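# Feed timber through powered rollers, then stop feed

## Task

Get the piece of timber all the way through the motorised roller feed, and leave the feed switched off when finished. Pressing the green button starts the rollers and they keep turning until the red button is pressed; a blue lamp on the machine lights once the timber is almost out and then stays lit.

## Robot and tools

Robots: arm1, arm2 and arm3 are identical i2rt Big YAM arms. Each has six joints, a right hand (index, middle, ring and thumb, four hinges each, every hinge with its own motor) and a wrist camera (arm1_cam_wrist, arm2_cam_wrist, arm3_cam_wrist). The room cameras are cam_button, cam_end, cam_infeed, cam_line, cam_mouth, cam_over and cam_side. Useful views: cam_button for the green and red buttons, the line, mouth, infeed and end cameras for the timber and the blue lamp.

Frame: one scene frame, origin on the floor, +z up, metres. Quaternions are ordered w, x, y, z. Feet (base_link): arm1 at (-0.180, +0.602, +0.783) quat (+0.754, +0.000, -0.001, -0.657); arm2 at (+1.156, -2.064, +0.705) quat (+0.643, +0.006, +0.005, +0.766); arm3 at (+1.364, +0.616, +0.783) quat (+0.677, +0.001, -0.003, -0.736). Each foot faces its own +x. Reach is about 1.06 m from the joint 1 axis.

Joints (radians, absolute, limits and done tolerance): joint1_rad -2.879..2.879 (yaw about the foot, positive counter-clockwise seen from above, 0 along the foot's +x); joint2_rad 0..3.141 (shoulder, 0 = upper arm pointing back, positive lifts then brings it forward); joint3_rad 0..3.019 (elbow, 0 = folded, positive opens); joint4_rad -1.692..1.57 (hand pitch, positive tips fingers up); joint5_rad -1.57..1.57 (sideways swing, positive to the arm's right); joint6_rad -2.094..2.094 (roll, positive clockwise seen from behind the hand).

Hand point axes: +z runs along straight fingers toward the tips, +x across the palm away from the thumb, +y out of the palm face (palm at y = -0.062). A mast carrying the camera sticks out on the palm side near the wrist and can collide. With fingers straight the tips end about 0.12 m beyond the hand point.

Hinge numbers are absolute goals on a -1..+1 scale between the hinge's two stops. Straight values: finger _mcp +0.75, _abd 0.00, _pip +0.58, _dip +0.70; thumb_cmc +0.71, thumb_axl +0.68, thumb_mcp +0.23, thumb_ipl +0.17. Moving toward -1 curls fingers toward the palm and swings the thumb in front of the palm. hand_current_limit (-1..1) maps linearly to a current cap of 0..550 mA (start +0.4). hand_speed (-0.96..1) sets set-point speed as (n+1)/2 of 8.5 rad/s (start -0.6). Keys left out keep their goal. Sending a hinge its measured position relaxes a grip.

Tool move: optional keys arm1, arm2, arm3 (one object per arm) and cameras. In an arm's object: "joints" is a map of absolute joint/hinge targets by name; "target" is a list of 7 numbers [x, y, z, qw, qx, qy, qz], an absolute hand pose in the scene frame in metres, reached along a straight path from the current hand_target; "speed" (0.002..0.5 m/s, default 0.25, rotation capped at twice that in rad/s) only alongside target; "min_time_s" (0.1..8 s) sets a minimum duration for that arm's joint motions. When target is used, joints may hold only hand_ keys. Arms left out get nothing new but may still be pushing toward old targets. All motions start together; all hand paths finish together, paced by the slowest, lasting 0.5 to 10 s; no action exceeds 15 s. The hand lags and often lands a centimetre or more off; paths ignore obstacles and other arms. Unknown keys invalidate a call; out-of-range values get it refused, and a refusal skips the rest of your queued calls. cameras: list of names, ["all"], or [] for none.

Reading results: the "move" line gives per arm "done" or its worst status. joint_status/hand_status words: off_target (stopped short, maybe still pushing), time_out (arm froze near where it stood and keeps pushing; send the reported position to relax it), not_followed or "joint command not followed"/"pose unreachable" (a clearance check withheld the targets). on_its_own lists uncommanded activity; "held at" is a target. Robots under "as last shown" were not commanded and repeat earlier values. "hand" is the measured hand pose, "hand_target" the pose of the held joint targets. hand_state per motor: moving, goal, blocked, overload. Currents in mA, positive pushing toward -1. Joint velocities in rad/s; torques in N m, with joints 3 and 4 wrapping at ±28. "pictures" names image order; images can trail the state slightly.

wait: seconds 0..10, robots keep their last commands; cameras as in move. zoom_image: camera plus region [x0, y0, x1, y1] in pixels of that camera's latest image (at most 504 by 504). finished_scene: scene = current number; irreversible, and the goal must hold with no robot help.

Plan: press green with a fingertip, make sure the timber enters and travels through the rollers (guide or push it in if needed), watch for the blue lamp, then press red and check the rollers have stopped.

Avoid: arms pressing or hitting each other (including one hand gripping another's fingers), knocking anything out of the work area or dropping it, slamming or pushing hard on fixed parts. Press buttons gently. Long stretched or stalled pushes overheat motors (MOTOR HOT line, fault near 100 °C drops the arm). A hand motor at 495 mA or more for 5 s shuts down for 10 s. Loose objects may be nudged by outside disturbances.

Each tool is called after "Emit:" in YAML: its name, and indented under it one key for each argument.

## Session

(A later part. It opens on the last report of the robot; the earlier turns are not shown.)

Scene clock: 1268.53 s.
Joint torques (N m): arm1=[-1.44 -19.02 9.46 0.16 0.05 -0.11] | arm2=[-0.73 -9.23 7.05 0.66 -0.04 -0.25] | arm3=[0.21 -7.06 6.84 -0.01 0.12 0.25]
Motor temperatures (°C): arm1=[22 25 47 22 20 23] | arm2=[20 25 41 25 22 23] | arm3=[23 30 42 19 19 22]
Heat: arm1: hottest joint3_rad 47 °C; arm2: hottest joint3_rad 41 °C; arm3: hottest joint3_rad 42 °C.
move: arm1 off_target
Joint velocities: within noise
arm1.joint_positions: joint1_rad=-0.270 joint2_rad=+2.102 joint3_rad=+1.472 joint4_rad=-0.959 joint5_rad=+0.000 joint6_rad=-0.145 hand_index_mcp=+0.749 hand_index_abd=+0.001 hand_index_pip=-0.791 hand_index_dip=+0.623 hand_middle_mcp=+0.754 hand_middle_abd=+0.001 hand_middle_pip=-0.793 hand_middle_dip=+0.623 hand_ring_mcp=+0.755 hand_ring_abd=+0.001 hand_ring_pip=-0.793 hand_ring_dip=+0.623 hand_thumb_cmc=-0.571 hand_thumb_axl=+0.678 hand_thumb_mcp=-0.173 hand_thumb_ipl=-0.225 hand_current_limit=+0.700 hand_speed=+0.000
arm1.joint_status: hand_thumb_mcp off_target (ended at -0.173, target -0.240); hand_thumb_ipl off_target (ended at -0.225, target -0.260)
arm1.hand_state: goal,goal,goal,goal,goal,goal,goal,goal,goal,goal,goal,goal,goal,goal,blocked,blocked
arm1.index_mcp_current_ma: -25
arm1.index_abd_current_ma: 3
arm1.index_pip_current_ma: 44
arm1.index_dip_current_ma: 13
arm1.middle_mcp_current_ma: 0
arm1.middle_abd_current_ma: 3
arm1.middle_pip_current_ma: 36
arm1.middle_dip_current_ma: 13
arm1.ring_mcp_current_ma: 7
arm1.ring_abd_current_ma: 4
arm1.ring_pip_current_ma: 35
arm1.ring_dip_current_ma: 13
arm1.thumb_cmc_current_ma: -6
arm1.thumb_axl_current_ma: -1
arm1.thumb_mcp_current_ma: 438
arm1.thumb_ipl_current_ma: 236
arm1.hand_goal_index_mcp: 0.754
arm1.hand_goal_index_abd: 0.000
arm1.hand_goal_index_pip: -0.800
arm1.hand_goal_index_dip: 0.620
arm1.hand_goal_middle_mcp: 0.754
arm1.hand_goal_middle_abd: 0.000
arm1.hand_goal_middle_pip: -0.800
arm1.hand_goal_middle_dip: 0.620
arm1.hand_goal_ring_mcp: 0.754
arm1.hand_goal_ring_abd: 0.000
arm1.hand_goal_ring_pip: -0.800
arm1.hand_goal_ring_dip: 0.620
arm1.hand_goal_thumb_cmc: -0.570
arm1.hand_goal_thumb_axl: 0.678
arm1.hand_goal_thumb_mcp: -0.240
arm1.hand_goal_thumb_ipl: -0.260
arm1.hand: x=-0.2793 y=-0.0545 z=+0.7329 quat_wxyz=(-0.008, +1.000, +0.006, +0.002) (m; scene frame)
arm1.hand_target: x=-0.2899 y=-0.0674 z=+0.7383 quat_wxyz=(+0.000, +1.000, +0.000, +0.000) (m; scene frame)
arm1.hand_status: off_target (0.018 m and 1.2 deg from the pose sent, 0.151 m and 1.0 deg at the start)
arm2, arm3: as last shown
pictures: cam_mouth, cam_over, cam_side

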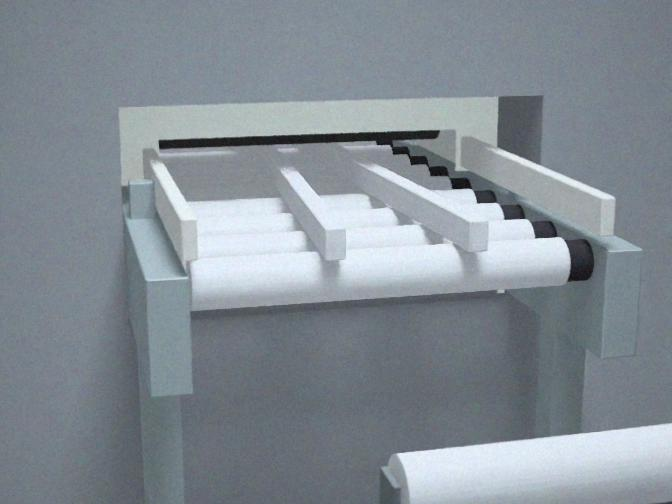

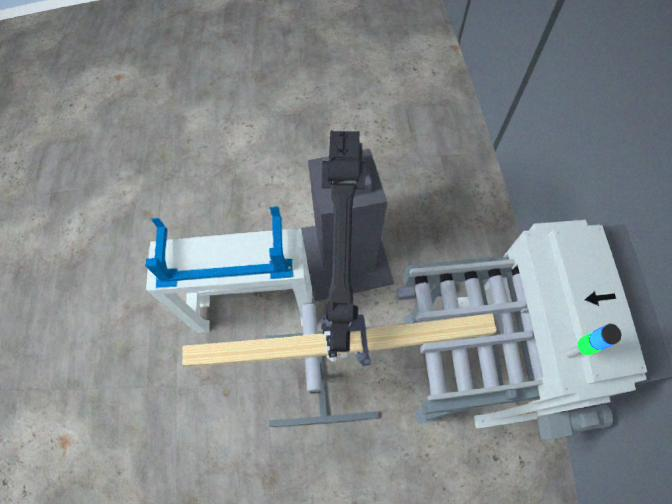

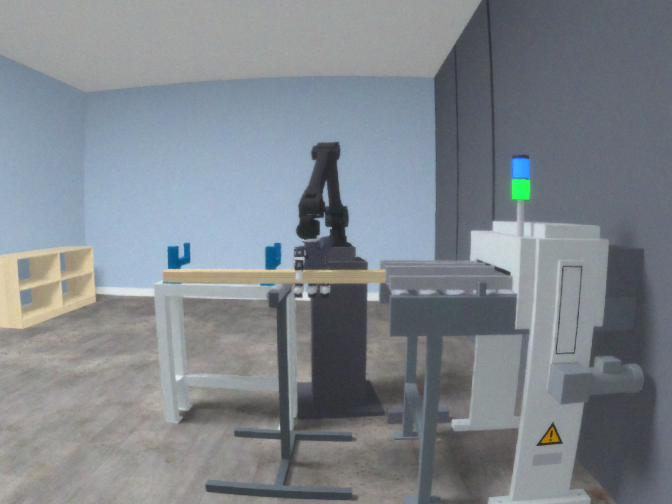

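Emit:
move:
  arm2: {"target": [1.012, -1.638, 0.918, 0, 0, 1, 0], "speed": 0.08}
  arm1: {"joints": {"hand_thumb_mcp": 0.226, "hand_thumb_ipl": 0.168}}
  cameras: ["cam_button", "cam_over", "cam_end"]

Scene clock: 1277.13 s.
Joint torques (N m): arm1=[-1.44 -18.96 9.46 0.17 0.04 -0.11] | arm2=[-0.67 -6.71 5.41 1.4 -0.2 -0.29] | arm3=[0.38 -7.12 6.8 -0.01 0.12 0.24]
Motor temperatures (°C): arm1=[22 26 46 22 20 23] | arm2=[20 25 41 25 22 23] | arm3=[23 30 42 19 19 22]
Heat: arm1: hottest joint3_rad 46 °C; arm2: hottest joint3_rad 41 °C; arm3: hottest joint3_rad 42 °C.
move: arm1 done; arm2 off_target
Joint velocities: within noise
arm1.joint_positions: joint1_rad=-0.270 joint2_rad=+2.102 joint3_rad=+1.472 joint4_rad=-0.960 joint5_rad=+0.000 joint6_rad=-0.145 hand_index_mcp=+0.753 hand_index_abd=+0.001 hand_index_pip=-0.791 hand_index_dip=+0.623 hand_middle_mcp=+0.754 hand_middle_abd=+0.001 hand_middle_pip=-0.793 hand_middle_dip=+0.623 hand_ring_mcp=+0.755 hand_ring_abd=+0.001 hand_ring_pip=-0.793 hand_ring_dip=+0.623 hand_thumb_cmc=-0.571 hand_thumb_axl=+0.678 hand_thumb_mcp=+0.215 hand_thumb_ipl=+0.164 hand_current_limit=+0.700 hand_speed=+0.000
arm1.joint_status: all done
arm1.hand_state: goal,goal,goal,goal,goal,goal,goal,goal,goal,goal,goal,goal,goal,goal,goal,goal
arm1.index_mcp_current_ma: -8
arm1.index_abd_current_ma: 3
arm1.index_pip_current_ma: 44
arm1.index_dip_current_ma: 13
arm1.middle_mcp_current_ma: 2
arm1.middle_abd_current_ma: 3
arm1.middle_pip_current_ma: 35
arm1.middle_dip_current_ma: 13
arm1.ring_mcp_current_ma: 8
arm1.ring_abd_current_ma: 4
arm1.ring_pip_current_ma: 35
arm1.ring_dip_current_ma: 13
arm1.thumb_cmc_current_ma: -6
arm1.thumb_axl_current_ma: -1
arm1.thumb_mcp_current_ma: -69
arm1.thumb_ipl_current_ma: -24
arm1.hand_goal_index_mcp: 0.754
arm1.hand_goal_index_abd: 0.000
arm1.hand_goal_index_pip: -0.800
arm1.hand_goal_index_dip: 0.620
arm1.hand_goal_middle_mcp: 0.754
arm1.hand_goal_middle_abd: 0.000
arm1.hand_goal_middle_pip: -0.800
arm1.hand_goal_middle_dip: 0.620
arm1.hand_goal_ring_mcp: 0.754
arm1.hand_goal_ring_abd: 0.000
arm1.hand_goal_ring_pip: -0.800
arm1.hand_goal_ring_dip: 0.620
arm1.hand_goal_thumb_cmc: -0.570
arm1.hand_goal_thumb_axl: 0.678
arm1.hand_goal_thumb_mcp: 0.226
arm1.hand_goal_thumb_ipl: 0.168
arm1.hand: x=-0.2793 y=-0.0543 z=+0.7328 quat_wxyz=(-0.009, +1.000, +0.006, +0.002) (m; scene frame)
arm1.hand_target: x=-0.2899 y=-0.0673 z=+0.7383 quat_wxyz=(+0.000, +1.000, +0.000, +0.000) (m; scene frame)
arm1.hand_status: not commanded
arm2.joint_positions: joint1_rad=+0.308 joint2_rad=+1.336 joint3_rad=+1.219 joint4_rad=-1.455 joint5_rad=+0.021 joint6_rad=+0.485 hand_index_mcp=+0.783 hand_index_abd=+0.010 hand_index_pip=+0.597 hand_index_dip=+0.704 hand_middle_mcp=-0.050 hand_middle_abd=+0.000 hand_middle_pip=-0.293 hand_middle_dip=-0.167 hand_ring_mcp=-0.052 hand_ring_abd=+0.000 hand_ring_pip=-0.294 hand_ring_dip=-0.167 hand_thumb_cmc=+0.714 hand_thumb_axl=+0.677 hand_thumb_mcp=+0.223 hand_thumb_ipl=+0.168 hand_current_limit=+0.400 hand_speed=+0.000
arm2.joint_status: not commanded
arm2.hand_state: blocked,goal,blocked,goal,goal,goal,goal,goal,goal,goal,goal,goal,goal,goal,goal,goal
arm2.index_mcp_current_ma: 65
arm2.index_abd_current_ma: 11
arm2.index_pip_current_ma: 40
arm2.index_dip_current_ma: 11
arm2.middle_mcp_current_ma: 36
arm2.middle_abd_current_ma: 0
arm2.middle_pip_current_ma: 9
arm2.middle_dip_current_ma: 2
arm2.ring_mcp_current_ma: 29
arm2.ring_abd_current_ma: 0
arm2.ring_pip_current_ma: 7
arm2.ring_dip_current_ma: 2
arm2.thumb_cmc_current_ma: 0
arm2.thumb_axl_current_ma: -1
arm2.thumb_mcp_current_ma: -4
arm2.thumb_ipl_current_ma: 0
arm2.hand_goal_index_mcp: 0.754
arm2.hand_goal_index_abd: 0.000
arm2.hand_goal_index_pip: 0.576
arm2.hand_goal_index_dip: 0.696
arm2.hand_goal_middle_mcp: -0.068
arm2.hand_goal_middle_abd: 0.000
arm2.hand_goal_middle_pip: -0.300
arm2.hand_goal_middle_dip: -0.170
arm2.hand_goal_ring_mcp: -0.068
arm2.hand_goal_ring_abd: 0.000
arm2.hand_goal_ring_pip: -0.300
arm2.hand_goal_ring_dip: -0.170
arm2.hand_goal_thumb_cmc: 0.714
arm2.hand_goal_thumb_axl: 0.678
arm2.hand_goal_thumb_mcp: 0.226
arm2.hand_goal_thumb_ipl: 0.168
arm2.hand: x=+1.0100 y=-1.6415 z=+0.9313 quat_wxyz=(+0.002, +0.001, +1.000, +0.004) (m; scene frame)
arm2.hand_target: x=+1.0122 y=-1.6383 z=+0.9183 quat_wxyz=(+0.000, +0.000, +1.000, +0.000) (m; scene frame)
arm2.hand_status: off_target (0.014 m and 0.6 deg from the pose sent, 0.021 m and 1.6 deg at the start)
arm3.joint_positions: joint1_rad=+0.233 joint2_rad=+1.209 joint3_rad=+0.915 joint4_rad=-1.295 joint5_rad=+0.004 joint6_rad=+0.147 hand_index_mcp=+0.758 hand_index_abd=-0.001 hand_index_pip=-0.793 hand_index_dip=+0.624 hand_middle_mcp=+0.757 hand_middle_abd=+0.000 hand_middle_pip=-0.793 hand_middle_dip=+0.623 hand_ring_mcp=+0.757 hand_ring_abd=+0.002 hand_ring_pip=-0.793 hand_ring_dip=+0.623 hand_thumb_cmc=+0.712 hand_thumb_axl=+0.680 hand_thumb_mcp=+0.217 hand_thumb_ipl=+0.164 hand_current_limit=+0.700 hand_speed=-0.600
arm3.joint_status: not commanded
arm3.hand_state: goal,goal,goal,goal,goal,goal,goal,goal,goal,goal,goal,goal,goal,goal,goal,goal
arm3.index_mcp_current_ma: 1
arm3.index_abd_current_ma: 0
arm3.index_pip_current_ma: 3
arm3.index_dip_current_ma: 1
arm3.middle_mcp_current_ma: 1
arm3.middle_abd_current_ma: 0
arm3.middle_pip_current_ma: 2
arm3.middle_dip_current_ma: 1
arm3.ring_mcp_current_ma: 1
arm3.ring_abd_current_ma: 0
arm3.ring_pip_current_ma: 2
arm3.ring_dip_current_ma: 1
arm3.thumb_cmc_current_ma: 0
arm3.thumb_axl_current_ma: 0
arm3.thumb_mcp_current_ma: -6
arm3.thumb_ipl_current_ma: -1
arm3.hand_goal_index_mcp: 0.754
arm3.hand_goal_index_abd: 0.000
arm3.hand_goal_index_pip: -0.800
arm3.hand_goal_index_dip: 0.620
arm3.hand_goal_middle_mcp: 0.754
arm3.hand_goal_middle_abd: 0.000
arm3.hand_goal_middle_pip: -0.800
arm3.hand_goal_middle_dip: 0.620
arm3.hand_goal_ring_mcp: 0.754
arm3.hand_goal_ring_abd: 0.000
arm3.hand_goal_ring_pip: -0.800
arm3.hand_goal_ring_dip: 0.620
arm3.hand_goal_thumb_cmc: 0.714
arm3.hand_goal_thumb_axl: 0.678
arm3.hand_goal_thumb_mcp: 0.226
arm3.hand_goal_thumb_ipl: 0.168
arm3.hand: x=+1.3866 y=+0.2219 z=+0.9334 quat_wxyz=(-0.007, +1.000, +0.002, +0.000) (m; scene frame)
arm3.hand_target: x=+1.3873 y=+0.2302 z=+0.9296 quat_wxyz=(-0.014, +1.000, +0.000, -0.002) (m; scene frame)
arm3.hand_status: not commanded
pictures: cam_button, cam_end, cam_over

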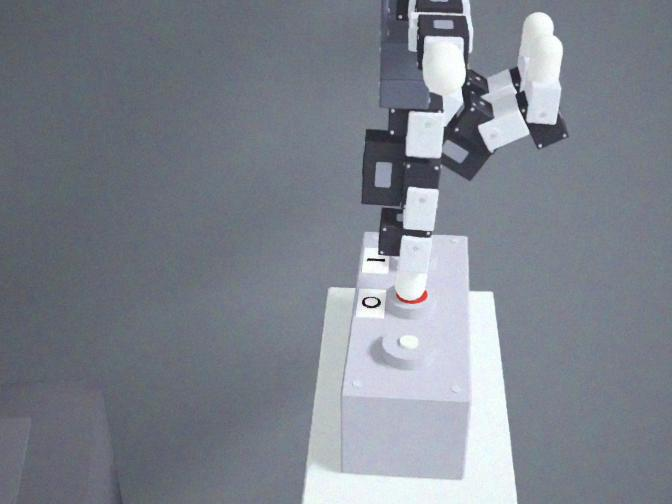

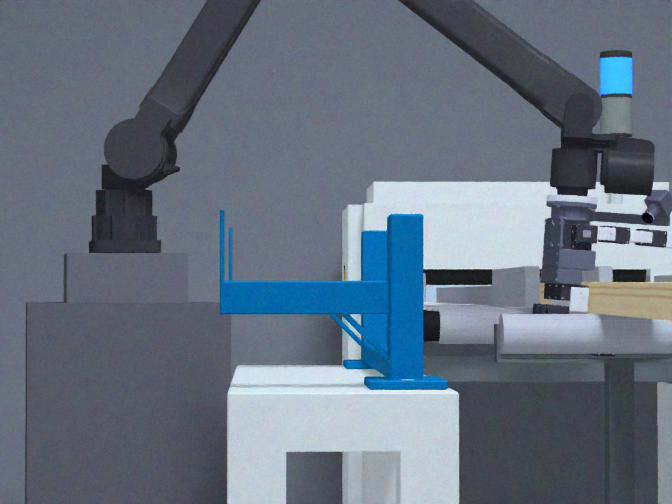

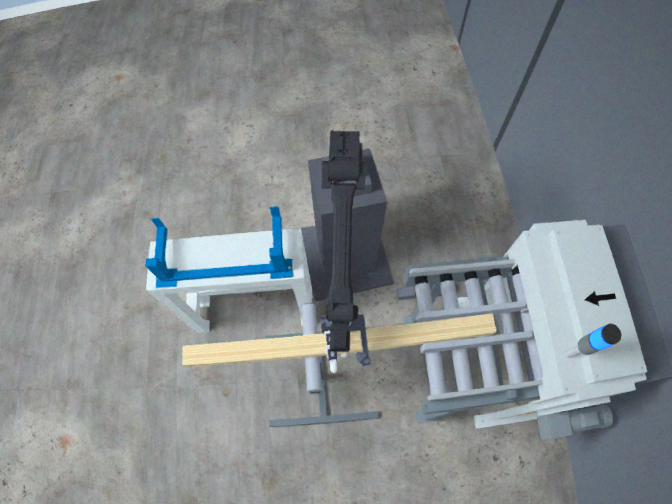

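Emit:
move:
  arm2: {"target": [1.02, -1.64, 1.02, 0, 0, 1, 0], "speed": 0.15}
  arm1: {"target": [-0.28, -0.03, 0.722, 0, 1, 0, 0], "speed": 0.12}

Emit:
move:
  arm1: {"target": [-0.27, 0.13, 0.722, 0, 1, 0, 0], "speed": 0.2}
  cameras: ["cam_over", "cam_end", "cam_button"]

Scene clock: 1285.13 s.
Joint torques (N m): arm1=[-0.79 -20.66 5.24 0.85 0.03 -0.05] | arm2=[-0.56 -8.53 10.33 -0.13 0.01 -0.28] | arm3=[0.44 -7.18 6.83 0.01 0.12 0.27]
Motor temperatures (°C): arm1=[22 27 46 22 20 23] | arm2=[20 25 40 25 22 23] | arm3=[23 30 42 19 19 22]
Heat: arm1: hottest joint3_rad 46 °C; arm2: hottest joint3_rad 40 °C; arm3: hottest joint3_rad 42 °C.
move: arm1 done; arm2 off_target
Joint velocities: within noise
arm1.joint_positions: joint1_rad=-0.270 joint2_rad=+2.080 joint3_rad=+1.375 joint4_rad=-0.884 joint5_rad=+0.000 joint6_rad=-0.145 hand_index_mcp=+0.753 hand_index_abd=+0.001 hand_index_pip=-0.791 hand_index_dip=+0.623 hand_middle_mcp=+0.754 hand_middle_abd=+0.001 hand_middle_pip=-0.793 hand_middle_dip=+0.623 hand_ring_mcp=+0.755 hand_ring_abd=+0.001 hand_ring_pip=-0.793 hand_ring_dip=+0.623 hand_thumb_cmc=-0.571 hand_thumb_axl=+0.678 hand_thumb_mcp=+0.215 hand_thumb_ipl=+0.164 hand_current_limit=+0.700 hand_speed=+0.000
arm1.joint_status: not commanded
arm1.hand_state: goal,goal,goal,goal,goal,goal,goal,goal,goal,goal,goal,goal,goal,goal,goal,goal
arm1.index_mcp_current_ma: -7
arm1.index_abd_current_ma: 3
arm1.index_pip_current_ma: 44
arm1.index_dip_current_ma: 13
arm1.middle_mcp_current_ma: 1
arm1.middle_abd_current_ma: 3
arm1.middle_pip_current_ma: 35
arm1.middle_dip_current_ma: 13
arm1.ring_mcp_current_ma: 6
arm1.ring_abd_current_ma: 4
arm1.ring_pip_current_ma: 35
arm1.ring_dip_current_ma: 13
arm1.thumb_cmc_current_ma: -6
arm1.thumb_axl_current_ma: -1
arm1.thumb_mcp_current_ma: -68
arm1.thumb_ipl_current_ma: -24
arm1.hand_goal_index_mcp: 0.754
arm1.hand_goal_index_abd: 0.000
arm1.hand_goal_index_pip: -0.800
arm1.hand_goal_index_dip: 0.620
arm1.hand_goal_middle_mcp: 0.754
arm1.hand_goal_middle_abd: 0.000
arm1.hand_goal_middle_pip: -0.800
arm1.hand_goal_middle_dip: 0.620
arm1.hand_goal_ring_mcp: 0.754
arm1.hand_goal_ring_abd: 0.000
arm1.hand_goal_ring_pip: -0.800
arm1.hand_goal_ring_dip: 0.620
arm1.hand_goal_thumb_cmc: -0.570
arm1.hand_goal_thumb_axl: 0.678
arm1.hand_goal_thumb_mcp: 0.226
arm1.hand_goal_thumb_ipl: 0.168
arm1.hand: x=-0.2761 y=-0.0307 z=+0.7157 quat_wxyz=(-0.008, +1.000, +0.006, +0.002) (m; scene frame)
arm1.hand_target: x=-0.2799 y=-0.0299 z=+0.7220 quat_wxyz=(+0.000, +1.000, +0.000, +0.000) (m; scene frame)
arm1.hand_status: done (0.007 m and 1.2 deg from the pose sent, 0.027 m and 1.2 deg at the start)
arm2.joint_positions: joint1_rad=+0.296 joint2_rad=+1.335 joint3_rad=+1.399 joint4_rad=-1.687 joint5_rad=+0.016 joint6_rad=+0.468 hand_index_mcp=+0.752 hand_index_abd=-0.003 hand_index_pip=+0.577 hand_index_dip=+0.697 hand_middle_mcp=-0.050 hand_middle_abd=+0.000 hand_middle_pip=-0.293 hand_middle_dip=-0.167 hand_ring_mcp=-0.052 hand_ring_abd=+0.000 hand_ring_pip=-0.294 hand_ring_dip=-0.167 hand_thumb_cmc=+0.714 hand_thumb_axl=+0.677 hand_thumb_mcp=+0.223 hand_thumb_ipl=+0.168 hand_current_limit=+0.400 hand_speed=+0.000
arm2.joint_status: not commanded
arm2.hand_state: goal,goal,goal,goal,goal,goal,goal,goal,goal,goal,goal,goal,goal,goal,goal,goal
arm2.index_mcp_current_ma: -2
arm2.index_abd_current_ma: -3
arm2.index_pip_current_ma: 0
arm2.index_dip_current_ma: 1
arm2.middle_mcp_current_ma: 35
arm2.middle_abd_current_ma: 0
arm2.middle_pip_current_ma: 9
arm2.middle_dip_current_ma: 2
arm2.ring_mcp_current_ma: 29
arm2.ring_abd_current_ma: 0
arm2.ring_pip_current_ma: 7
arm2.ring_dip_current_ma: 2
arm2.thumb_cmc_current_ma: 0
arm2.thumb_axl_current_ma: -1
arm2.thumb_mcp_current_ma: -4
arm2.thumb_ipl_current_ma: 0
arm2.hand_goal_index_mcp: 0.754
arm2.hand_goal_index_abd: 0.000
arm2.hand_goal_index_pip: 0.576
arm2.hand_goal_index_dip: 0.696
arm2.hand_goal_middle_mcp: -0.068
arm2.hand_goal_middle_abd: 0.000
arm2.hand_goal_middle_pip: -0.300
arm2.hand_goal_middle_dip: -0.170
arm2.hand_goal_ring_mcp: -0.068
arm2.hand_goal_ring_abd: 0.000
arm2.hand_goal_ring_pip: -0.300
arm2.hand_goal_ring_dip: -0.170
arm2.hand_goal_thumb_cmc: 0.714
arm2.hand_goal_thumb_axl: 0.678
arm2.hand_goal_thumb_mcp: 0.226
arm2.hand_goal_thumb_ipl: 0.168
arm2.hand: x=+1.0192 y=-1.6498 z=+0.9965 quat_wxyz=(+0.012, -0.002, +1.000, -0.020) (m; scene frame)
arm2.hand_target: x=+1.0203 y=-1.6409 z=+1.0198 quat_wxyz=(+0.000, +0.000, +1.000, +0.000) (m; scene frame)
arm2.hand_status: off_target (0.026 m and 2.6 deg from the pose sent, 0.089 m and 0.5 deg at the start)
arm3: as last shown
pictures: none

Scene clock: 1286.73 s.
Joint torques (N m): arm1=[-1.38 -14.68 4.03 0.87 0.01 -0.21] | arm2=[-0.91 -8.59 10.4 0.01 -0.02 -0.27] | arm3=[0.32 -7.12 6.84 0.03 0.11 0.26]
Motor temperatures (°C): arm1=[22 27 46 22 20 23] | arm2=[20 25 40 25 22 23] | arm3=[23 30 42 19 19 22]
Heat: arm1: hottest joint3_rad 46 °C; arm2: hottest joint3_rad 40 °C; arm3: hottest joint3_rad 42 °C.
move: arm1 done
Joint velocities: within noise
arm1.joint_positions: joint1_rad=-0.293 joint2_rad=+1.780 joint3_rad=+0.858 joint4_rad=-0.667 joint5_rad=+0.002 joint6_rad=-0.155 hand_index_mcp=+0.753 hand_index_abd=+0.001 hand_index_pip=-0.791 hand_index_dip=+0.623 hand_middle_mcp=+0.754 hand_middle_abd=+0.001 hand_middle_pip=-0.793 hand_middle_dip=+0.623 hand_ring_mcp=+0.755 hand_ring_abd=+0.001 hand_ring_pip=-0.793 hand_ring_dip=+0.623 hand_thumb_cmc=-0.571 hand_thumb_axl=+0.678 hand_thumb_mcp=+0.215 hand_thumb_ipl=+0.164 hand_current_limit=+0.700 hand_speed=+0.000
arm1.joint_status: not commanded
arm1.hand_state: goal,goal,goal,goal,goal,goal,goal,goal,goal,goal,goal,goal,goal,goal,goal,goal
arm1.index_mcp_current_ma: -5
arm1.index_abd_current_ma: 3
arm1.index_pip_current_ma: 44
arm1.index_dip_current_ma: 13
arm1.middle_mcp_current_ma: 1
arm1.middle_abd_current_ma: 3
arm1.middle_pip_current_ma: 35
arm1.middle_dip_current_ma: 13
arm1.ring_mcp_current_ma: 6
arm1.ring_abd_current_ma: 4
arm1.ring_pip_current_ma: 35
arm1.ring_dip_current_ma: 13
arm1.thumb_cmc_current_ma: -6
arm1.thumb_axl_current_ma: -1
arm1.thumb_mcp_current_ma: -68
arm1.thumb_ipl_current_ma: -24
arm1.hand_goal_index_mcp: 0.754
arm1.hand_goal_index_abd: 0.000
arm1.hand_goal_index_pip: -0.800
arm1.hand_goal_index_dip: 0.620
arm1.hand_goal_middle_mcp: 0.754
arm1.hand_goal_middle_abd: 0.000
arm1.hand_goal_middle_pip: -0.800
arm1.hand_goal_middle_dip: 0.620
arm1.hand_goal_ring_mcp: 0.754
arm1.hand_goal_ring_abd: 0.000
arm1.hand_goal_ring_pip: -0.800
arm1.hand_goal_ring_dip: 0.620
arm1.hand_goal_thumb_cmc: -0.570
arm1.hand_goal_thumb_axl: 0.678
arm1.hand_goal_thumb_mcp: 0.226
arm1.hand_goal_thumb_ipl: 0.168
arm1.hand: x=-0.2654 y=+0.1287 z=+0.7174 quat_wxyz=(-0.008, +1.000, -0.001, +0.002) (m; scene frame)
arm1.hand_target: x=-0.2701 y=+0.1300 z=+0.7219 quat_wxyz=(+0.000, +1.000, +0.000, +0.000) (m; scene frame)
arm1.hand_status: done (0.007 m and 1.0 deg from the pose sent, 0.161 m and 1.2 deg at the start)
arm2, arm3: as last shown
arm2.joint_positions: joint1_rad=+0.296 joint2_rad=+1.335 joint3_rad=+1.399 joint4_rad=-1.688 joint5_rad=+0.016 joint6_rad=+0.468 hand_index_mcp=+0.752 hand_index_abd=-0.003 hand_index_pip=+0.577 hand_index_dip=+0.697 hand_middle_mcp=-0.050 hand_middle_abd=+0.000 hand_middle_pip=-0.293 hand_middle_dip=-0.167 hand_ring_mcp=-0.052 hand_ring_abd=+0.000 hand_ring_pip=-0.294 hand_ring_dip=-0.167 hand_thumb_cmc=+0.714 hand_thumb_axl=+0.677 hand_thumb_mcp=+0.223 hand_thumb_ipl=+0.168 hand_current_limit=+0.400 hand_speed=+0.000
arm2.hand: x=+1.0192 y=-1.6498 z=+0.9964 quat_wxyz=(+0.012, -0.002, +1.000, -0.020) (m; scene frame)
arm2.hand_target: x=+1.0203 y=-1.6410 z=+1.0197 quat_wxyz=(+0.000, +0.000, +1.000, +0.000) (m; scene frame)
pictures: cam_button, cam_end, cam_over

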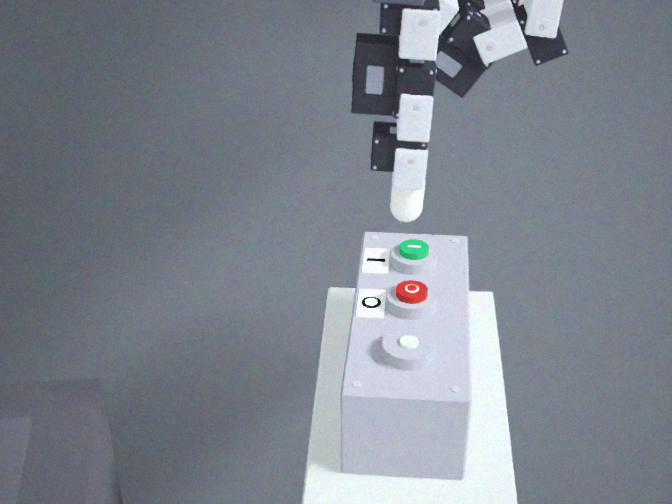

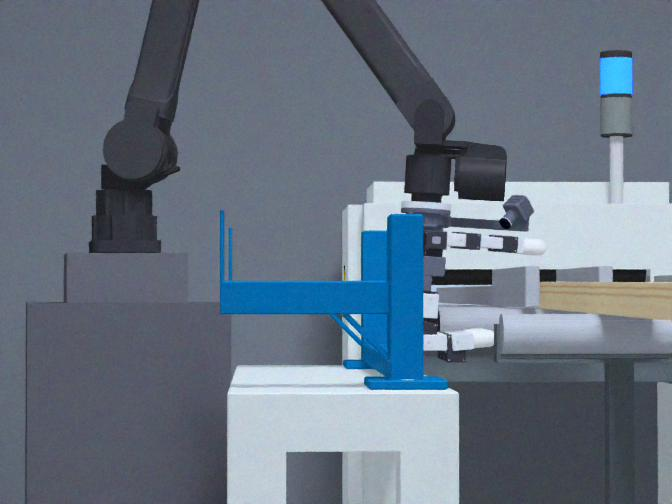

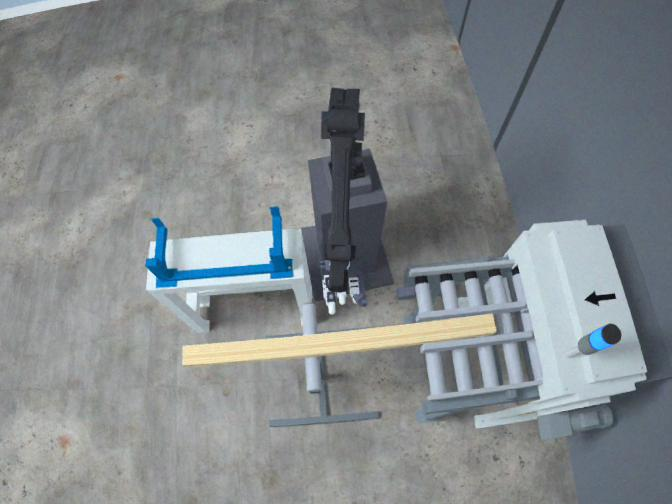

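Emit:
finished_scene:
  scene: 1

The scene is finished: the task was done.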